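# Move the bone from the tray onto the table

## Task

Lift the bone out of the tray and set it down on the table next to the tray, while the apple, the ball and the root all stay inside the tray.

## Robot and tools

Robot: two arms in a physics simulator, left_arm carrying a left hand and right_arm a right hand (mirror images). Base poses in the scene frame: left_arm at (+0.013, +0.286, 0) m, quat_wxyz (+1.000, 0, 0, +0.011); right_arm at (-0.044, -0.309, +0.017) m, quat_wxyz (+1.000, 0, 0, +0.029). A camera stand sits behind the arms. Loose objects may occasionally get nudged by an outside push.

Frames: the scene frame has its origin at table-top height, halfway between the arms' nominal bases, +z up, +x out across the table, and left_arm on the +y side. Arm names do not match image sides. Hand poses, targets, velocities and wrist-camera poses are reported in each arm's own base frame. Fixed cameras and the table use the scene frame.

Hand point axes (right hand): +z runs along the straight fingers toward the tips, +x crosses the palm away from the thumb, and +y points out of the palm face, which lies at y = -0.062 m. Straight fingertips end about 0.156 m beyond the hand point. On the left hand +x points toward the thumb. A rigid mast near the wrist, on the palm side (x +0.05 to +0.10, z -0.16 to -0.11, out to y = +0.06 m; x sign flipped on the left hand), can strike objects. Fingertips have rubber caps and the rest is hard plastic.

execute_actions(actions, cameras): actions is a list of actions. Each action is 0.5 s long, holds at most 15 rows at one control step (1/30 s) each, and repeats its last row if it has fewer. Every row has exactly 48 numbers in [-1, 1], covering both arms even when only one moves, in this order: left dx, dy, dz, rx, ry, rz; the left hand's 16 motor goals; left current_limit; left speed; then the same 24 for the right arm.
- dx, dy, dz, rx, ry, rz are offsets, not a pose. They are measured from that arm's Hand target as it stood when the action began, along that arm's base axes. Every row in an action counts from that same start, not from the previous row. The next action starts from the new target, so sending the same offset again moves the arm further. 1.0 equals 0.6 m or 180 degrees. rx, ry, rz form one rotation vector, applied about the Hand target position. A translation longer than 1.0 is scaled back along its direction. Each step the commanded orientation is limited to within 40 degrees of the measured one. If position and orientation can't both be reached, the controller favours position. The hand can stop short of the target. Waiting does not close that gap, but any later action, even all zeros, asks for the target again. If it still falls short, send the missing distance as an offset. Very small moves may not start. The arm sags under load, so aim a bit high. Errors of a few cm are normal and do not mean contact. With the wrist near the waist axis, a small move can swing the whole arm.
- The 16 hand numbers are absolute hinge goals, scaled between each hinge's stops, in this order: index_abd, index_mcp, index_pip, index_dip, middle_abd, middle_mcp, middle_pip, middle_dip, ring_abd, ring_mcp, ring_pip, ring_dip, thumb_cmc, thumb_axl, thumb_mcp, thumb_ipl. Brackets give degrees at +1 and -1, then the straight value. _abd (+60, -60; 0.00) swings a finger away from the thumb. _mcp (+128, -18; -0.75), _pip (+108, -29; -0.58) and _dip (+117, -21; -0.70) curl toward the palm. thumb_cmc (+120, -20; -0.71) swings the thumb in front of the palm. thumb_axl (+140, -27; -0.68) rolls it. thumb_mcp (+109, -69; -0.23) and thumb_ipl (+108, -77; -0.17) bend it. A 0 is a real goal. To leave a hand unchanged, send back its hand_goal, hand_current_limit and hand_speed.
- current_limit maps -1..+1 to 0..550 mA, with a floor of 11 mA. Very low values may not lift a finger. speed: set-points travel at (speed + 1)/2 of 8.5 rad/s. Both values start at +0.4 and -0.6 and stay as last sent.
- cameras: names to return, ["all"] or []. If left out, images come only when actions is empty. An unknown name makes the call invalid. Cameras: cam_head_left, cam_head_right, cam_high, cam_low, cam_left_wrist, cam_right_wrist, all 896x504.

zoom_image(camera, region): a close-up of the latest image from a camera in the newest set. region is [x0, y0, x1, y1] in pixels from the top-left, at most 504 wide and 504 high.

finished_scene(scene): scene may be 1 or left out. It ends the scene for good, and the goal must hold without the robot.

Results: per arm, end_effector_position (m) and end_effector_quat_wxyz in the base frame, Hand target (the next offsets count from it), joint positions, velocities ("within noise" when still), and joint torques (biased and noisy, counting the arm's own weight; numbers 3 and 4 wrap at ±28 N m). Per hand: hand_goal, hand_measured, hand_current_ma (positive means pushing toward -1), and hand_state for each motor, reading moving, goal, blocked or overload. A finger presses only while its goal lies past the object's surface. Gear friction can keep a grip after the limit is lowered. To loosen, send goals equal to hand_measured. A motor at 495 mA or more for 5 s in total shuts off for 10 s. An overload shown from the first reading means that motor is dead. MOTOR HOT appears from 85 °C. At 100 °C an OVER-TEMPERATURE FAULT drops the arm for 30 to 60 s or more. Holding loads, staying stretched out or pushing at unreachable poses all heat motors. When an arm stops, the hand ignores new numbers until the arm recovers.

Avoid: dropping the bone or letting go of it while it moves, slamming or pushing hard, knocking anything off the table, hitting fixed or heavy objects, contact between the two arms, and gripping the other hand. The scene keeps running while you think.

Each tool is called after "Call:" as name([rows], argument=value, ...), one row to a line, values as JSON.

## Session

Call:
execute_actions(actions=[])

Scene clock: 0.00 s.
left_arm: end_effector_position=(+0.6085, -0.0485, +0.2154) hand_goal=(+0.000, -0.754, -0.576, -0.696, +0.000, -0.754, -0.576, -0.696, +0.000, -0.754, -0.576, -0.696, -0.714, -0.678, -0.226, -0.168) hand_measured=(+0.000, -0.754, -0.576, -0.696, +0.000, -0.754, -0.576, -0.696, +0.000, -0.754, -0.576, -0.696, -0.714, -0.678, -0.226, -0.168) hand_current_ma=(+0, +0, +0, +0, +0, +0, +0, +0, +0, +0, +0, +0, +0, +0, +0, +0) hand_state=(goal, goal, goal, goal, goal, goal, goal, goal, goal, goal, goal, goal, goal, goal, goal, goal) hand_current_limit=0.40 hand_speed=-0.60 end_effector_quat_wxyz=(+0.136, +0.943, -0.148, +0.265) | right_arm: end_effector_position=(+0.1659, +0.3355, +0.2166) hand_goal=(+0.000, -0.754, -0.576, -0.696, +0.000, -0.754, -0.576, -0.696, +0.000, -0.754, -0.576, -0.696, -0.714, -0.678, -0.226, -0.168) hand_measured=(+0.000, -0.754, -0.576, -0.696, +0.000, -0.754, -0.576, -0.696, +0.000, -0.754, -0.576, -0.696, -0.714, -0.678, -0.226, -0.168) hand_current_ma=(+0, +0, +0, +0, +0, +0, +0, +0, +0, +0, +0, +0, +0, +0, +0, +0) hand_state=(goal, goal, goal, goal, goal, goal, goal, goal, goal, goal, goal, goal, goal, goal, goal, goal) hand_current_limit=0.40 hand_speed=-0.60 end_effector_quat_wxyz=(+0.073, +0.536, +0.841, +0.013)
Joint positions: left_arm=[0.17 1.723 1.466 -0.865 0.42 1.956] | right_arm=[1.403 1.23 1.075 -1.448 0.145 0.97]
Joint velocities: within noise
Joint torques (N m): no reading
Heat: left arm: hottest shoulder 38 °C; right arm: hottest elbow 40 °C.
Hand target: left_arm +0.6154, -0.0473, +0.2186; +0.134, +0.942, -0.149, +0.270 | right_arm +0.1670, +0.3422, +0.2246; +0.069, +0.537, +0.841, +0.022

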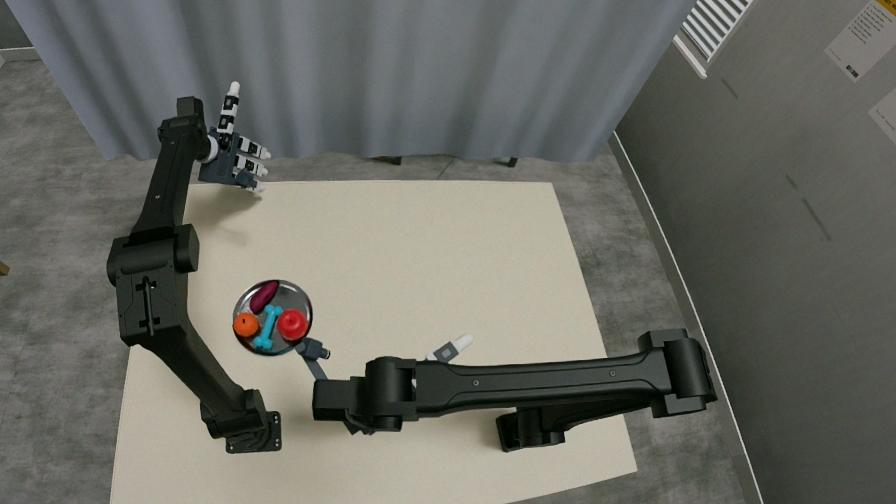

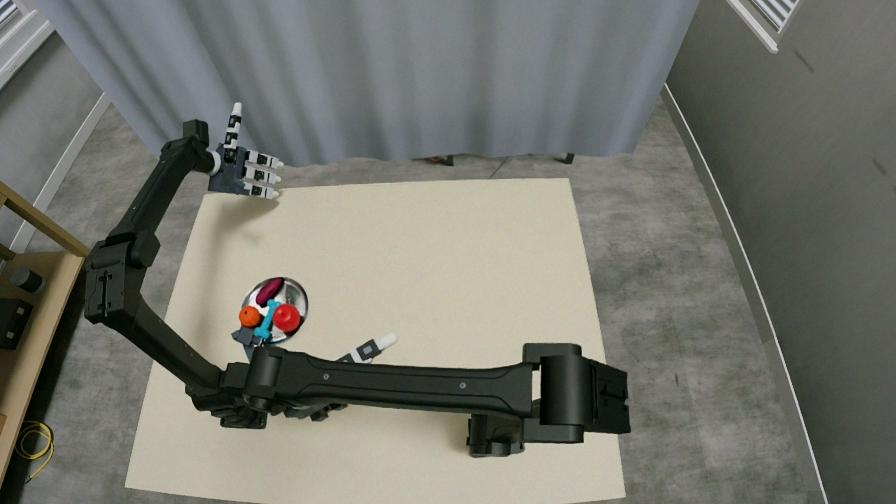

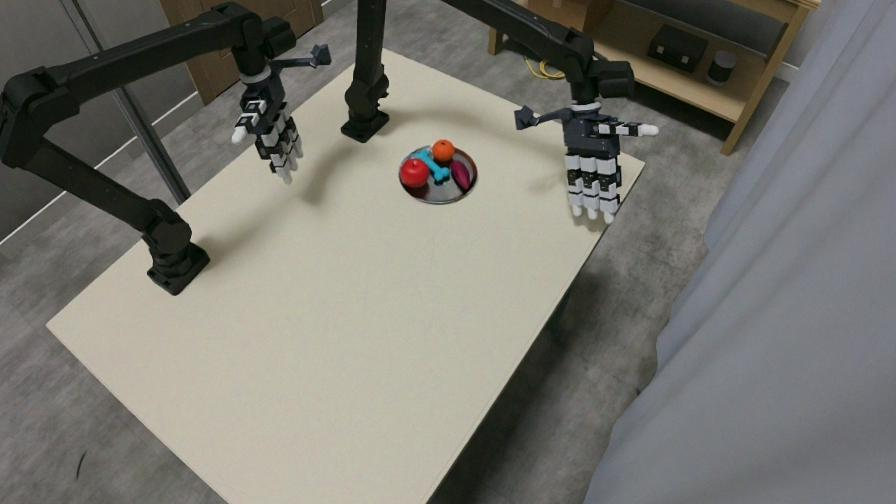

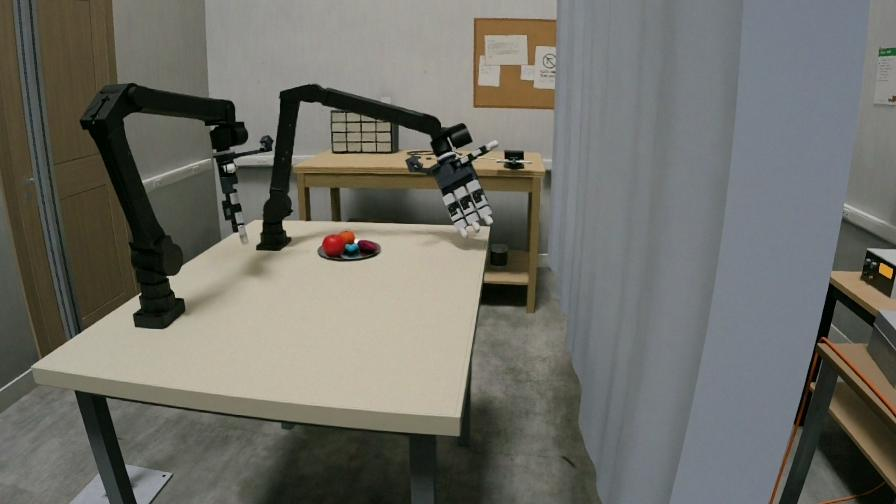

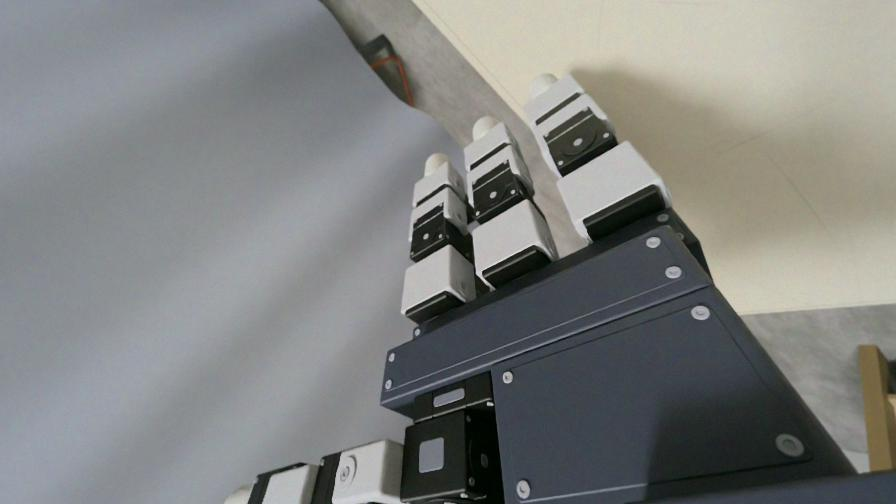

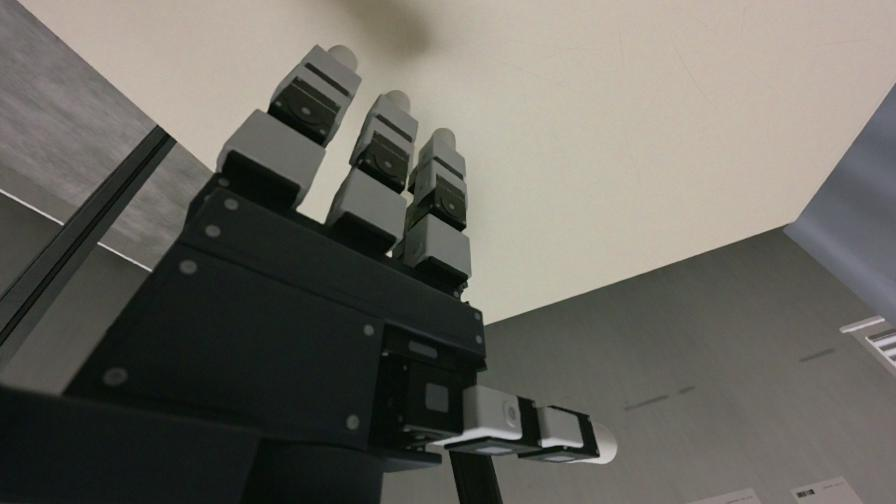

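Call:
zoom_image(camera="cam_head_left", region=[203, 260, 343, 370])

Call:
zoom_image(camera="cam_head_right", region=[203, 260, 343, 370])

Call:
zoom_image(camera="cam_high", region=[380, 120, 500, 220])

Call:
zoom_image(camera="cam_low", region=[300, 210, 400, 280])

Scaled by 3.600 from the camera's 896x504 image, which has a finer 1280x720 frame.

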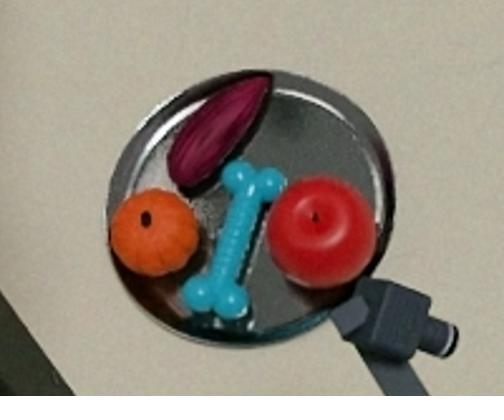

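Scaled by 3.600 from the camera's 896x504 image, which has a finer 1280x720 frame.

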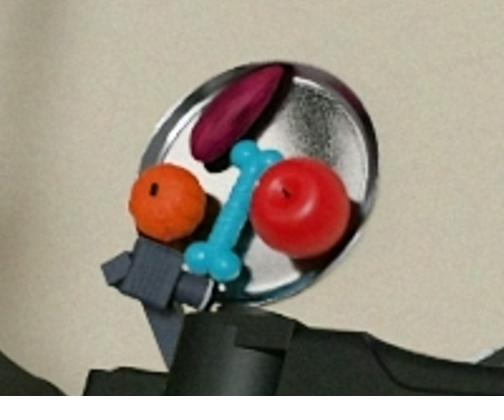

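Scaled by 4.200 from the camera's 896x504 image, which has a finer 1280x720 frame.

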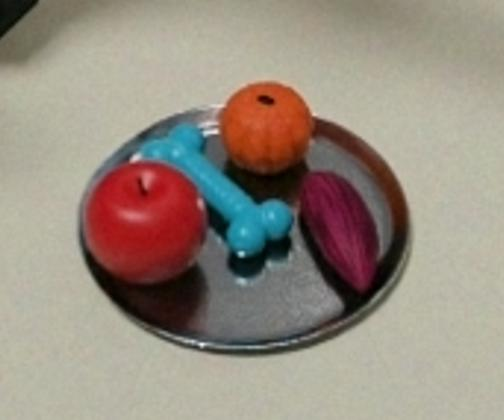

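Scaled by 5.040 from the camera's 896x504 image, which has a finer 1280x720 frame.

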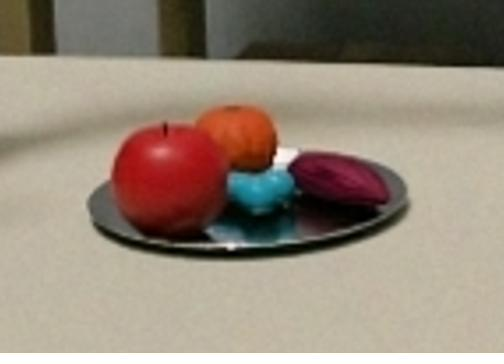

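Call:
execute_actions([
  [[-0.062,-0.003,0.0125,-0.0045,0.0264,0.0614,0,-0.754,-0.576,-0.696,0,-0.754,-0.576,-0.696,0,0.6,0.7,0.2,-0.714,-0.678,-0.226,-0.168,0.4,-0.6,0.0667,-0.0633,0,0,0,-0.0478,0,-0.754,-0.576,-0.696,0,-0.754,-0.576,-0.696,0,-0.754,-0.576,-0.696,-0.714,-0.678,-0.226,-0.168,0.4,-0.6]],
  [[-0.062,-0.003,0.0125,-0.0045,0.0264,0.0614,0,-0.754,-0.576,-0.696,0,-0.754,-0.576,-0.696,0,0.6,0.7,0.2,-0.714,-0.678,-0.226,-0.168,0.4,-0.6,0.0667,-0.0633,0,0,0,-0.0478,0,-0.754,-0.576,-0.696,0,-0.754,-0.576,-0.696,0,-0.754,-0.576,-0.696,-0.714,-0.678,-0.226,-0.168,0.4,-0.6]],
  [[-0.062,-0.003,0.0125,-0.0045,0.0264,0.0614,0,-0.754,-0.576,-0.696,0,-0.754,-0.576,-0.696,0,0.6,0.7,0.2,-0.714,-0.678,-0.226,-0.168,0.4,-0.6,0.0667,-0.0633,0,0,0,-0.0478,0,-0.754,-0.576,-0.696,0,-0.754,-0.576,-0.696,0,-0.754,-0.576,-0.696,-0.714,-0.678,-0.226,-0.168,0.4,-0.6]],
  [[-0.062,-0.003,0.0125,-0.0045,0.0264,0.0614,0,-0.754,-0.576,-0.696,0,-0.754,-0.576,-0.696,0,0.6,0.7,0.2,-0.714,-0.678,-0.226,-0.168,0.4,-0.6,0.0667,-0.0633,0,0,0,-0.0478,0,-0.754,-0.576,-0.696,0,-0.754,-0.576,-0.696,0,-0.754,-0.576,-0.696,-0.714,-0.678,-0.226,-0.168,0.4,-0.6]],
], cameras=["cam_high"])

Scene clock: 121.37 s.
left_arm: end_effector_position=(+0.4715, -0.0508, +0.2569) hand_goal=(+0.000, -0.754, -0.576, -0.696, +0.000, -0.754, -0.576, -0.696, +0.000, +0.600, +0.700, +0.200, -0.714, -0.678, -0.226, -0.168) hand_measured=(+0.000, -0.754, -0.576, -0.696, +0.000, -0.754, -0.576, -0.696, +0.000, +0.438, +0.672, +0.204, -0.714, -0.678, -0.224, -0.168) hand_current_ma=(+0, +0, +0, +0, +0, +0, +0, +0, +0, -385, -32, +1, +0, +0, +1, +0) hand_state=(goal, goal, goal, goal, goal, goal, goal, goal, goal, blocked, blocked, goal, goal, goal, goal, goal) hand_current_limit=0.40 hand_speed=-0.60 end_effector_quat_wxyz=(+0.073, +0.954, +0.243, +0.161) | right_arm: end_effector_position=(+0.3198, +0.1827, +0.2174) hand_goal=(+0.000, -0.754, -0.576, -0.696, +0.000, -0.754, -0.576, -0.696, +0.000, -0.754, -0.576, -0.696, -0.714, -0.678, -0.226, -0.168) hand_measured=(+0.000, -0.754, -0.576, -0.696, +0.000, -0.754, -0.576, -0.696, +0.000, -0.754, -0.576, -0.696, -0.714, -0.678, -0.224, -0.168) hand_current_ma=(+0, +1, -1, +0, +0, +0, -1, +0, +0, +0, -1, +0, +0, +1, +5, +0) hand_state=(goal, goal, goal, goal, goal, goal, goal, goal, goal, goal, goal, goal, goal, goal, goal, goal) hand_current_limit=0.40 hand_speed=-0.60 end_effector_quat_wxyz=(+0.075, +0.762, +0.643, -0.008)
Joint positions: left_arm=[0.065 1.211 1.095 -1.109 0.082 1.122] | right_arm=[0.818 1.218 1.066 -1.453 0.147 0.99]
Joint torques (N m): left_arm=[-1.49 -8.59 8.66 0.83 0.04 -0.11] | right_arm=[-0.56 -7.36 13.11 0.4 0.3 -0.11]
Heat: left arm: hottest elbow 58 °C; right arm: hottest elbow 57 °C.
Hand target: left_arm +0.4666, -0.0545, +0.2487; +0.071, +0.955, +0.245, +0.149 | right_arm +0.3271, +0.1904, +0.2246; +0.073, +0.761, +0.644, +0.001
Off the commanded pose: left_arm 0.010 m, 1 deg | right_arm 0.013 m, 1 deg.
Images, in order (width x height): cam_high 896x504.

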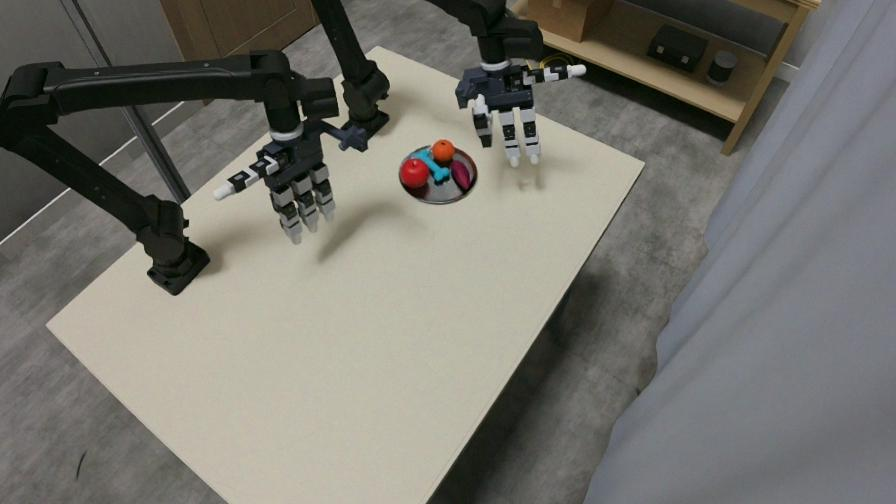

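Call:
execute_actions([
  [[-0.062,-0.003,0.0125,-0.0045,0.0264,0.0614,0,-0.754,-0.576,-0.696,0,-0.754,-0.576,-0.696,0,0.4,0.66,0.2,-0.714,-0.678,-0.226,-0.168,0.4,-0.6,0,0,0,0,0,0,0,-0.754,-0.576,-0.696,0,-0.754,-0.576,-0.696,0,-0.754,-0.576,-0.696,-0.714,-0.678,-0.226,-0.168,0.4,-0.6]],
  [[-0.062,-0.003,0.0125,-0.0045,0.0264,0.0614,0,-0.754,-0.576,-0.696,0,-0.754,-0.576,-0.696,0,0.4,0.66,0.2,-0.714,-0.678,-0.226,-0.168,0.4,-0.6,0,0,0,0,0,0,0,-0.754,-0.576,-0.696,0,-0.754,-0.576,-0.696,0,-0.754,-0.576,-0.696,-0.714,-0.678,-0.226,-0.168,0.4,-0.6]],
  [[-0.062,-0.003,0.0125,-0.0045,0.0264,0.0614,0,-0.754,-0.576,-0.696,0,-0.754,-0.576,-0.696,0,0.4,0.66,0.2,-0.714,-0.678,-0.226,-0.168,0.4,-0.6,0,0,0,0,0,0,0,-0.754,-0.576,-0.696,0,-0.754,-0.576,-0.696,0,-0.754,-0.576,-0.696,-0.714,-0.678,-0.226,-0.168,0.4,-0.6]],
  [[-0.062,-0.003,0.0125,-0.0045,0.0264,0.0614,0,-0.754,-0.576,-0.696,0,-0.754,-0.576,-0.696,0,0.4,0.66,0.2,-0.714,-0.678,-0.226,-0.168,0.4,-0.6,0,0,0,0,0,0,0,-0.754,-0.576,-0.696,0,-0.754,-0.576,-0.696,0,-0.754,-0.576,-0.696,-0.714,-0.678,-0.226,-0.168,0.4,-0.6]],
], cameras=["all"])

Scene clock: 126.47 s.
left_arm: end_effector_position=(+0.3158, -0.0593, +0.2686) hand_goal=(+0.000, -0.754, -0.576, -0.696, +0.000, -0.754, -0.576, -0.696, +0.000, +0.400, +0.660, +0.200, -0.714, -0.678, -0.226, -0.168) hand_measured=(+0.000, -0.754, -0.576, -0.696, +0.000, -0.754, -0.576, -0.696, +0.000, +0.394, +0.658, +0.204, -0.714, -0.678, -0.224, -0.168) hand_current_ma=(+0, +0, +0, +0, +0, +0, +0, +0, +0, -3, -1, +1, +0, +0, +1, +0) hand_state=(goal, goal, goal, goal, goal, goal, goal, goal, goal, goal, goal, goal, goal, goal, goal, goal) hand_current_limit=0.40 hand_speed=-0.60 end_effector_quat_wxyz=(-0.009, +0.803, +0.596, -0.003) | right_arm: end_effector_position=(+0.3198, +0.1827, +0.2174) hand_goal=(+0.000, -0.754, -0.576, -0.696, +0.000, -0.754, -0.576, -0.696, +0.000, -0.754, -0.576, -0.696, -0.714, -0.678, -0.226, -0.168) hand_measured=(+0.000, -0.754, -0.576, -0.696, +0.000, -0.754, -0.576, -0.696, +0.000, -0.754, -0.576, -0.696, -0.714, -0.678, -0.224, -0.168) hand_current_ma=(+0, +1, -1, +0, +0, +0, -1, +0, +0, +0, -1, +0, +0, +1, +5, +0) hand_state=(goal, goal, goal, goal, goal, goal, goal, goal, goal, goal, goal, goal, goal, goal, goal, goal) hand_current_limit=0.40 hand_speed=-0.60 end_effector_quat_wxyz=(+0.075, +0.762, +0.643, -0.008)
Joint positions: left_arm=[-0.245 0.957 1.057 -1.689 -0.006 0.048] | right_arm=[0.818 1.218 1.066 -1.453 0.147 0.99]
Joint torques (N m): left_arm=[-1.61 -3.78 10.65 0.03 -0.17 -0.09] | right_arm=[-0.5 -7.36 13.09 0.39 0.3 -0.11]
Heat: left arm: hottest elbow 57 °C; right arm: hottest elbow 58 °C.
Hand target: left_arm +0.3178, -0.0618, +0.2788; -0.005, +0.802, +0.597, +0.002 | right_arm +0.3271, +0.1904, +0.2246; +0.073, +0.761, +0.644, +0.001
Off the commanded pose: left_arm 0.011 m, 1 deg | right_arm 0.013 m, 1 deg.
camera_calibration:
cam_left_wrist: T_world_to_cam=[[-0.816457, -0.577327, 0.00961637, 0.186559], [-0.398179, 0.57501, 0.714715, -0.0766701], [-0.418154, 0.579705, -0.69935, 0.484436], [0, 0, 0, 1]] pos_world=[0.324358, -0.129038, 0.391793]
cam_right_wrist: T_world_to_cam=[[0.512786, -0.841632, 0.169429, -0.0220752], [-0.632744, -0.237117, 0.737164, 0.030828], [-0.580246, -0.485212, -0.654128, 0.539307], [0, 0, 0, 1]] pos_world=[0.343757, 0.250409, 0.333791]

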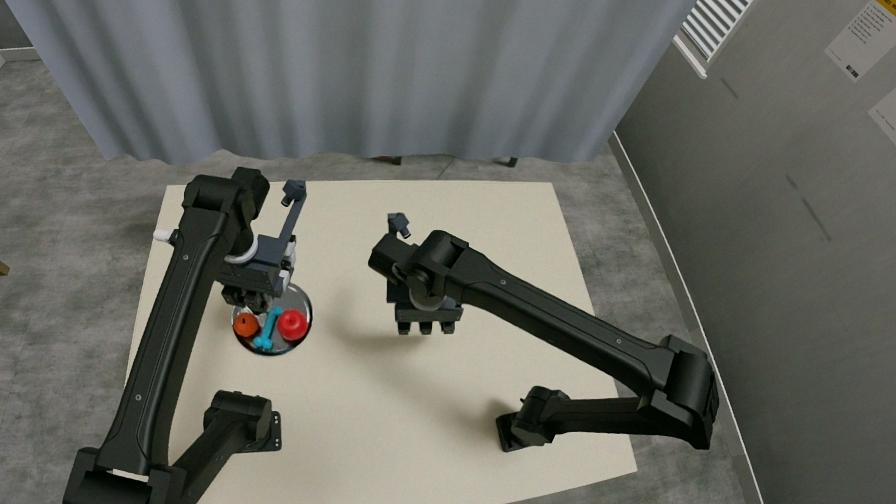

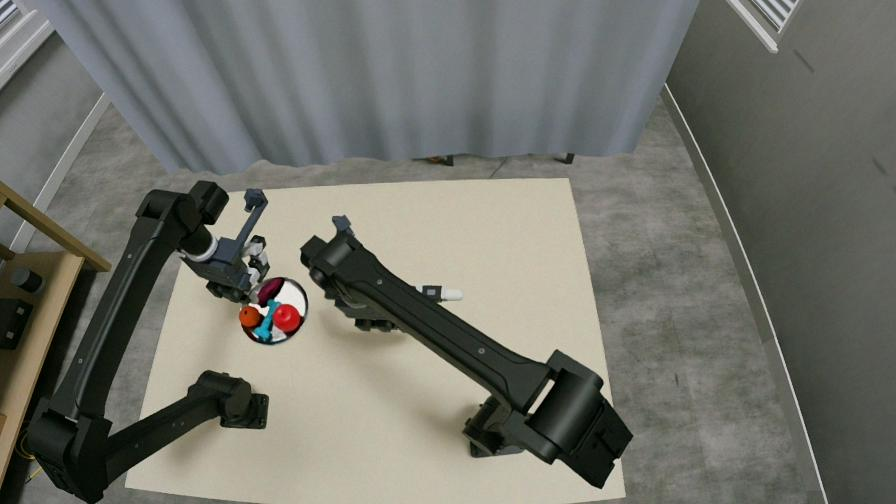

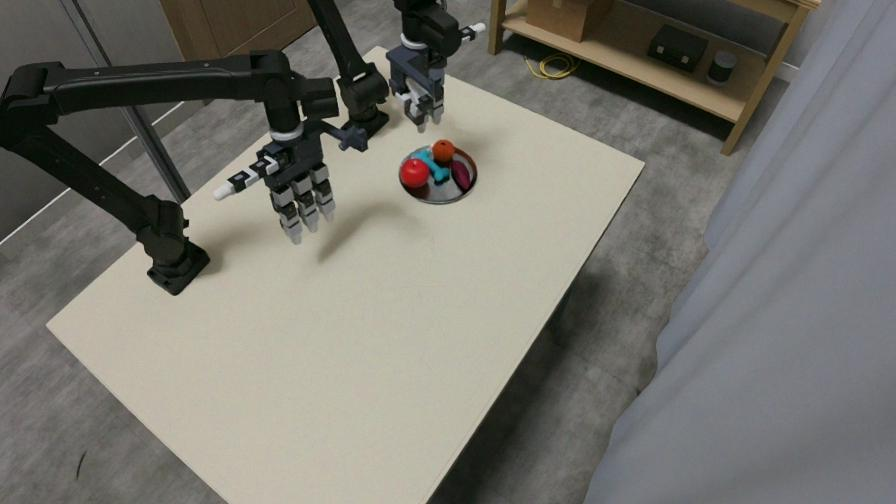

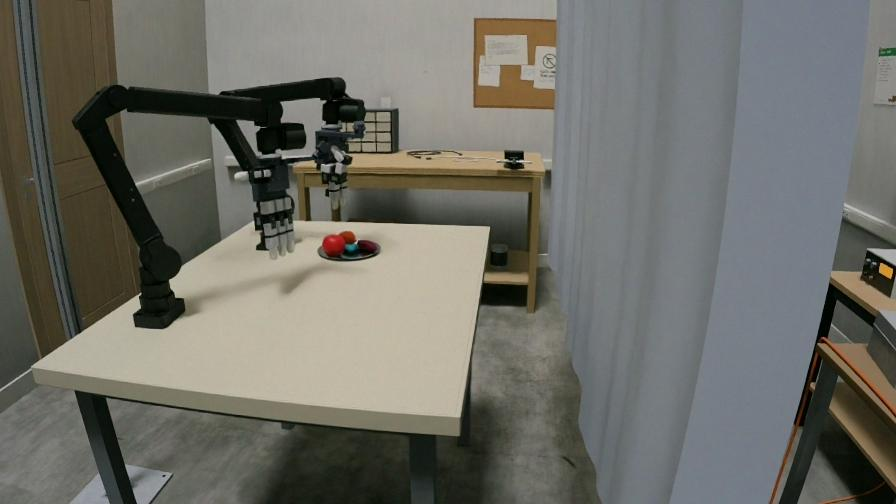

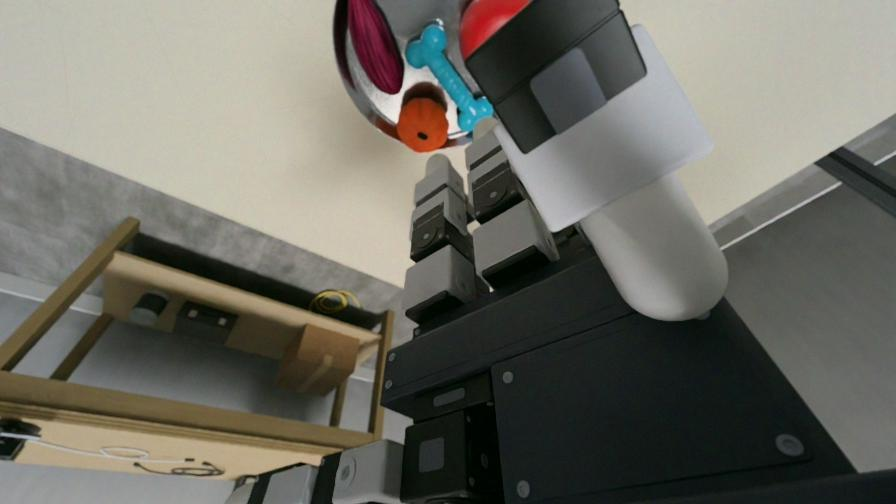

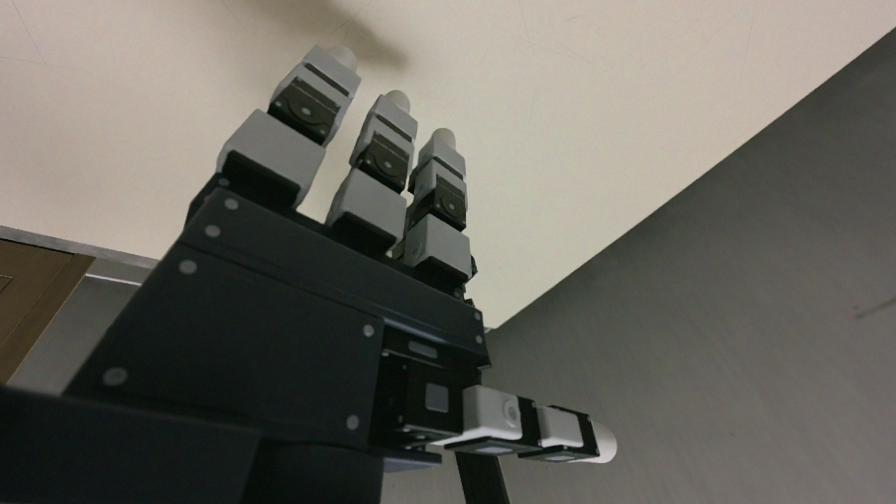

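Call:
zoom_image(camera="cam_left_wrist", region=[310, 0, 550, 220])

Call:
zoom_image(camera="cam_high", region=[370, 60, 500, 210])

Call:
zoom_image(camera="cam_low", region=[300, 170, 400, 270])

Call:
zoom_image(camera="cam_head_right", region=[180, 230, 330, 360])

Scaled by 2.100 from the camera's 896x504 image, which has a finer 1280x720 frame.

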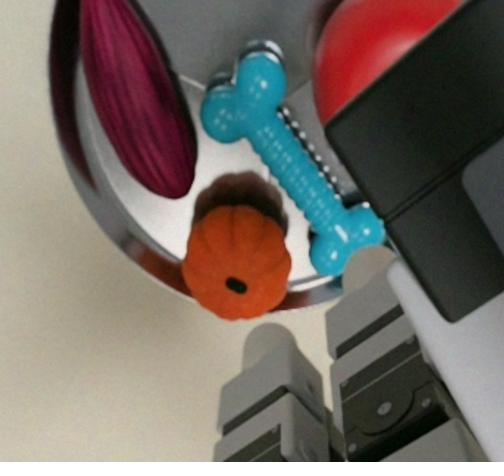

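Scaled by 3.360 from the camera's 896x504 image, which has a finer 1280x720 frame.

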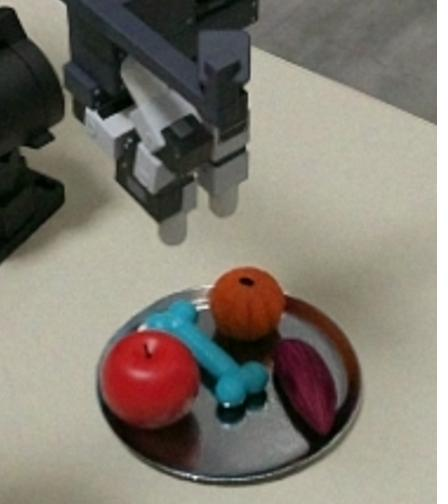

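Scaled by 5.040 from the camera's 896x504 image, which has a finer 1280x720 frame.

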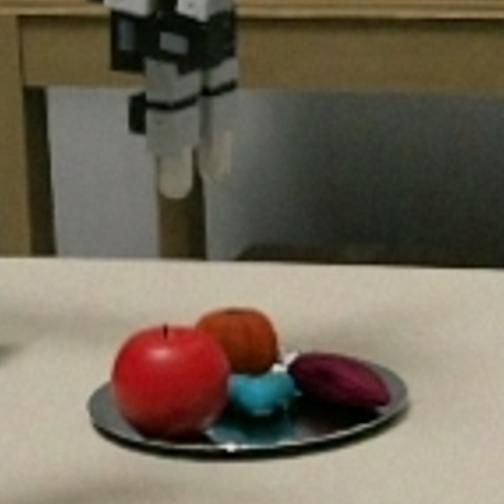

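Scaled by 3.360 from the camera's 896x504 image, which has a finer 1280x720 frame.

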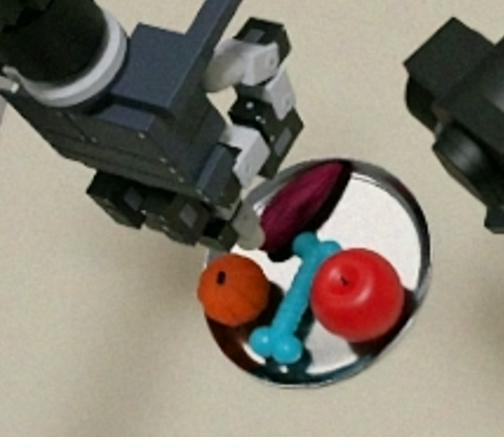

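Call:
execute_actions([
  [[0.035,0.001,-0.05,0,0,0,0,-0.754,-0.576,-0.696,0,-0.754,-0.576,-0.696,0,0.4,0.66,0.2,-0.714,-0.678,-0.226,-0.168,0.4,-0.6,0,0,0,0,0,0,0,-0.754,-0.576,-0.696,0,-0.754,-0.576,-0.696,0,-0.754,-0.576,-0.696,-0.714,-0.678,-0.226,-0.168,0.4,-0.6]],
  [[0,0,-0.06,0,0,0,0,-0.754,-0.576,-0.696,0,-0.754,-0.576,-0.696,0,0.4,0.66,0.2,-0.714,-0.678,-0.226,-0.168,0.4,-0.6,0,0,0,0,0,0,0,-0.754,-0.576,-0.696,0,-0.754,-0.576,-0.696,0,-0.754,-0.576,-0.696,-0.714,-0.678,-0.226,-0.168,0.4,-0.6]],
], cameras=["all"])

Call:
zoom_image(camera="cam_left_wrist", region=[340, 0, 560, 200])

Call:
zoom_image(camera="cam_high", region=[380, 90, 490, 210])

Call:
zoom_image(camera="cam_head_right", region=[200, 250, 320, 360])

Call:
zoom_image(camera="cam_head_left", region=[200, 250, 340, 370])

Call:
zoom_image(camera="cam_low", region=[300, 190, 400, 270])

Scene clock: 139.50 s.
left_arm: end_effector_position=(+0.3378, -0.0641, +0.2227) hand_goal=(+0.000, -0.754, -0.576, -0.696, +0.000, -0.754, -0.576, -0.696, +0.000, +0.400, +0.660, +0.200, -0.714, -0.678, -0.226, -0.168) hand_measured=(+0.000, -0.754, -0.576, -0.696, +0.000, -0.754, -0.576, -0.696, +0.000, +0.394, +0.658, +0.204, -0.714, -0.678, -0.224, -0.168) hand_current_ma=(+0, +0, +0, +0, +0, +0, +0, +0, +0, -3, -1, +1, +0, +0, +1, +0) hand_state=(goal, goal, goal, goal, goal, goal, goal, goal, goal, goal, goal, goal, goal, goal, goal, goal) hand_current_limit=0.40 hand_speed=-0.60 end_effector_quat_wxyz=(+0.003, +0.802, +0.597, +0.007) | right_arm: end_effector_position=(+0.3198, +0.1827, +0.2174) hand_goal=(+0.000, -0.754, -0.576, -0.696, +0.000, -0.754, -0.576, -0.696, +0.000, -0.754, -0.576, -0.696, -0.714, -0.678, -0.226, -0.168) hand_measured=(+0.000, -0.754, -0.576, -0.696, +0.000, -0.754, -0.576, -0.696, +0.000, -0.754, -0.576, -0.696, -0.714, -0.678, -0.224, -0.168) hand_current_ma=(+0, +1, -1, +0, +0, +0, -1, +0, +0, +0, -1, +0, +0, +1, +5, +0) hand_state=(goal, goal, goal, goal, goal, goal, goal, goal, goal, goal, goal, goal, goal, goal, goal, goal) hand_current_limit=0.40 hand_speed=-0.60 end_effector_quat_wxyz=(+0.075, +0.762, +0.643, -0.008)
Joint positions: left_arm=[-0.244 0.995 0.953 -1.516 -0.007 0.048] | right_arm=[0.818 1.218 1.066 -1.453 0.147 0.99]
Joint torques (N m): left_arm=[-0.03 -3.25 8.01 0.88 -0.2 0.14] | right_arm=[-0.5 -7.36 13.09 0.4 0.3 -0.11]
Heat: left arm: hottest elbow 58 °C; right arm: hottest elbow 60 °C.
Hand target: left_arm +0.3389, -0.0612, +0.2127; -0.005, +0.802, +0.597, +0.002 | right_arm +0.3271, +0.1904, +0.2246; +0.073, +0.761, +0.644, +0.001
Off the commanded pose: left_arm 0.011 m, 1 deg | right_arm 0.013 m, 1 deg.
camera_calibration:
cam_left_wrist: T_world_to_cam=[[-0.815568, -0.57856, -0.0108629, 0.206353], [-0.420098, 0.579073, 0.698707, -0.0211301], [-0.397953, 0.574406, -0.715325, 0.460712], [0, 0, 0, 1]] pos_world=[0.34276, -0.133013, 0.346564]
cam_right_wrist: T_world_to_cam=[[0.512786, -0.841632, 0.169429, -0.0220752], [-0.632744, -0.237117, 0.737164, 0.030828], [-0.580246, -0.485212, -0.654128, 0.539307], [0, 0, 0, 1]] pos_world=[0.343757, 0.250409, 0.333791]

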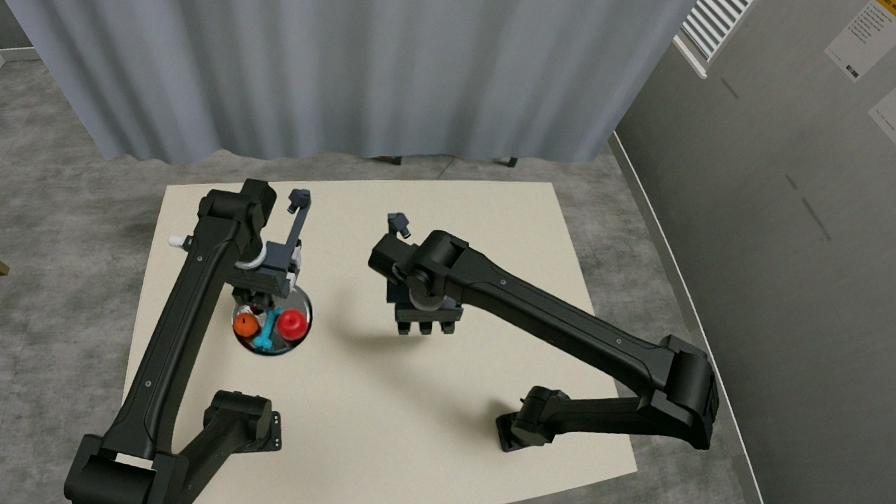

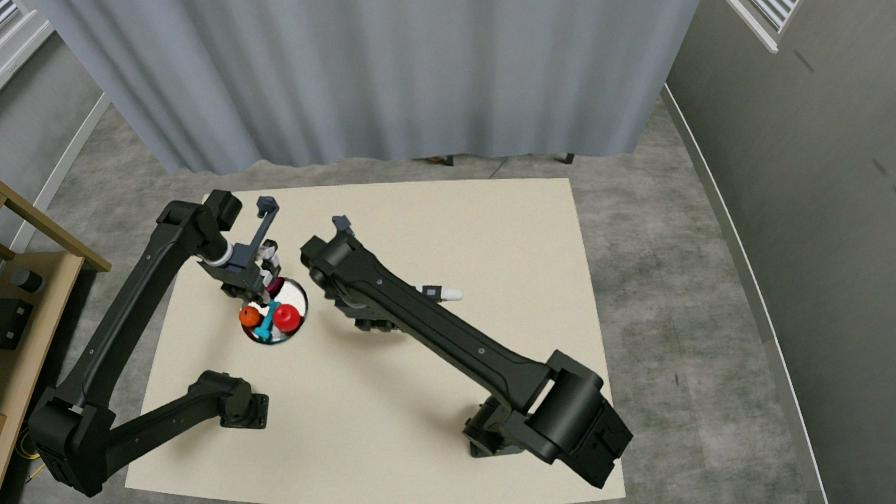

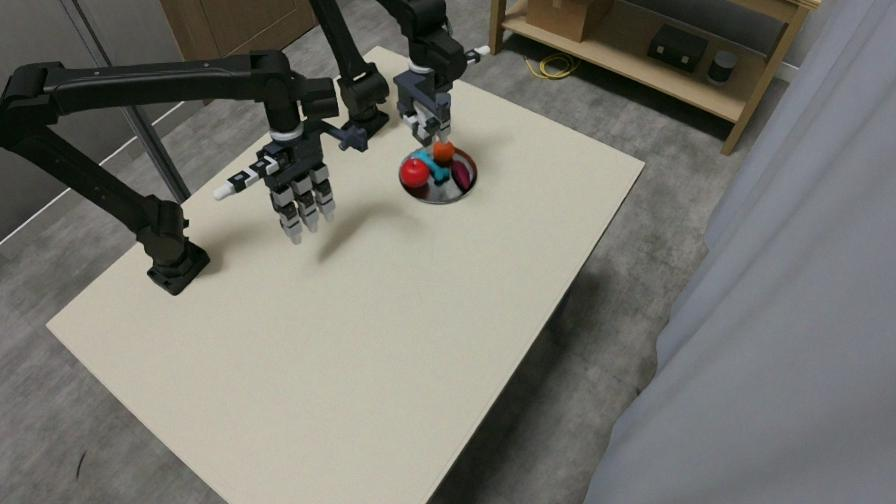

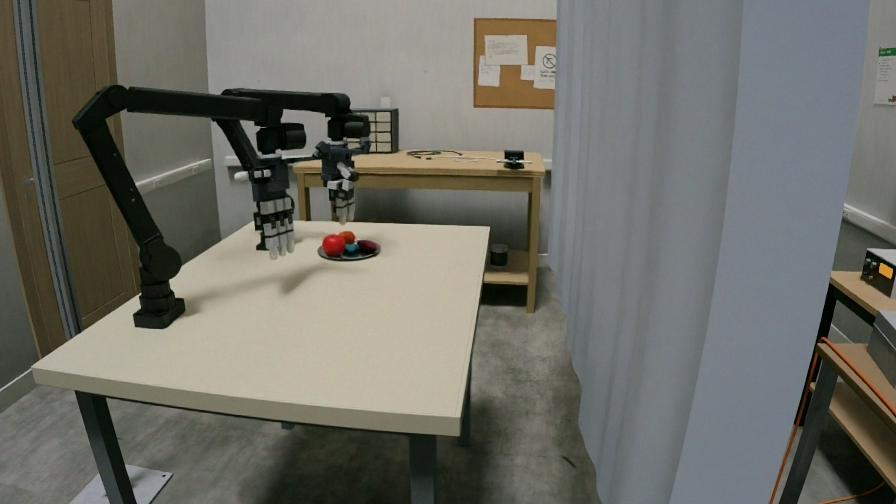

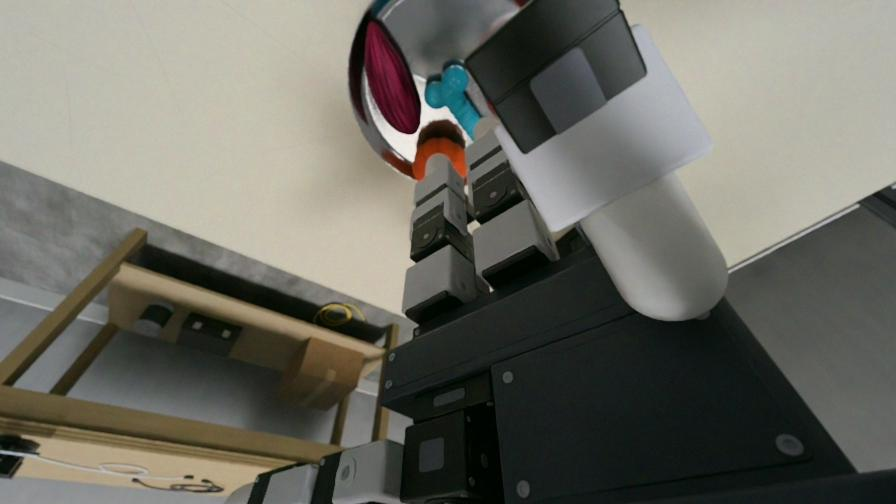

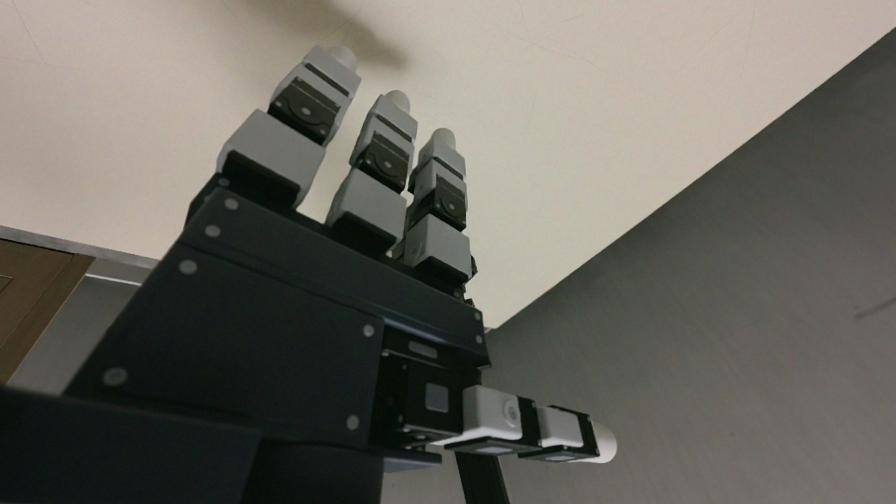

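Scaled by 2.291 from the camera's 896x504 image, which has a finer 1280x720 frame.

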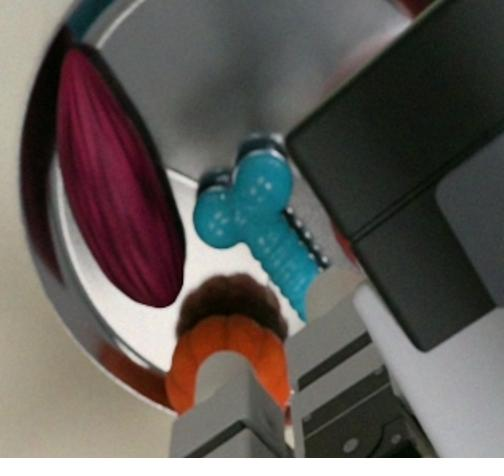

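Scaled by 4.200 from the camera's 896x504 image, which has a finer 1280x720 frame.

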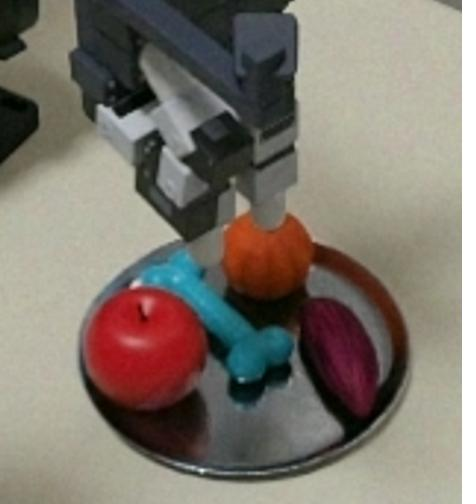

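Scaled by 4.200 from the camera's 896x504 image, which has a finer 1280x720 frame.

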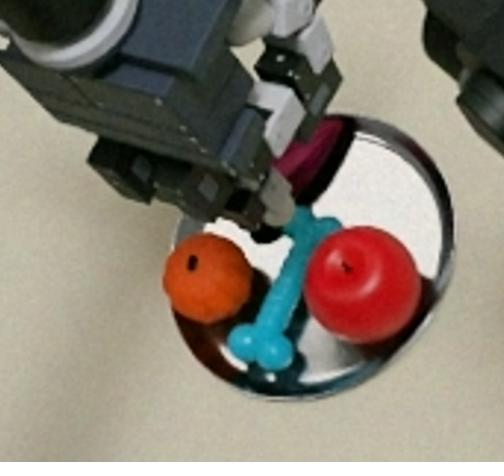

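Scaled by 3.600 from the camera's 896x504 image, which has a finer 1280x720 frame.

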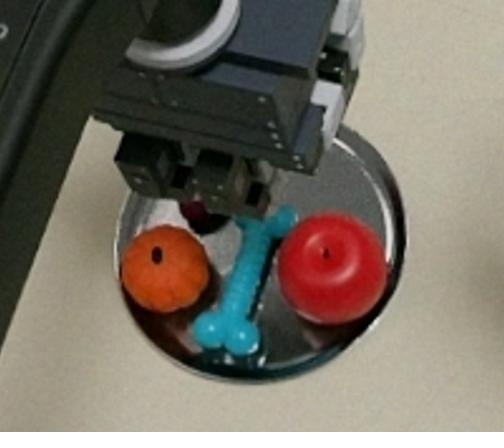

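Scaled by 5.040 from the camera's 896x504 image, which has a finer 1280x720 frame.

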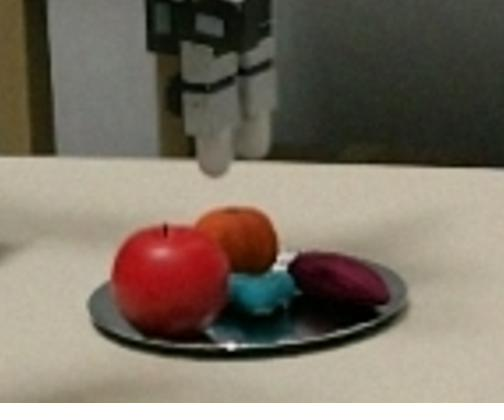

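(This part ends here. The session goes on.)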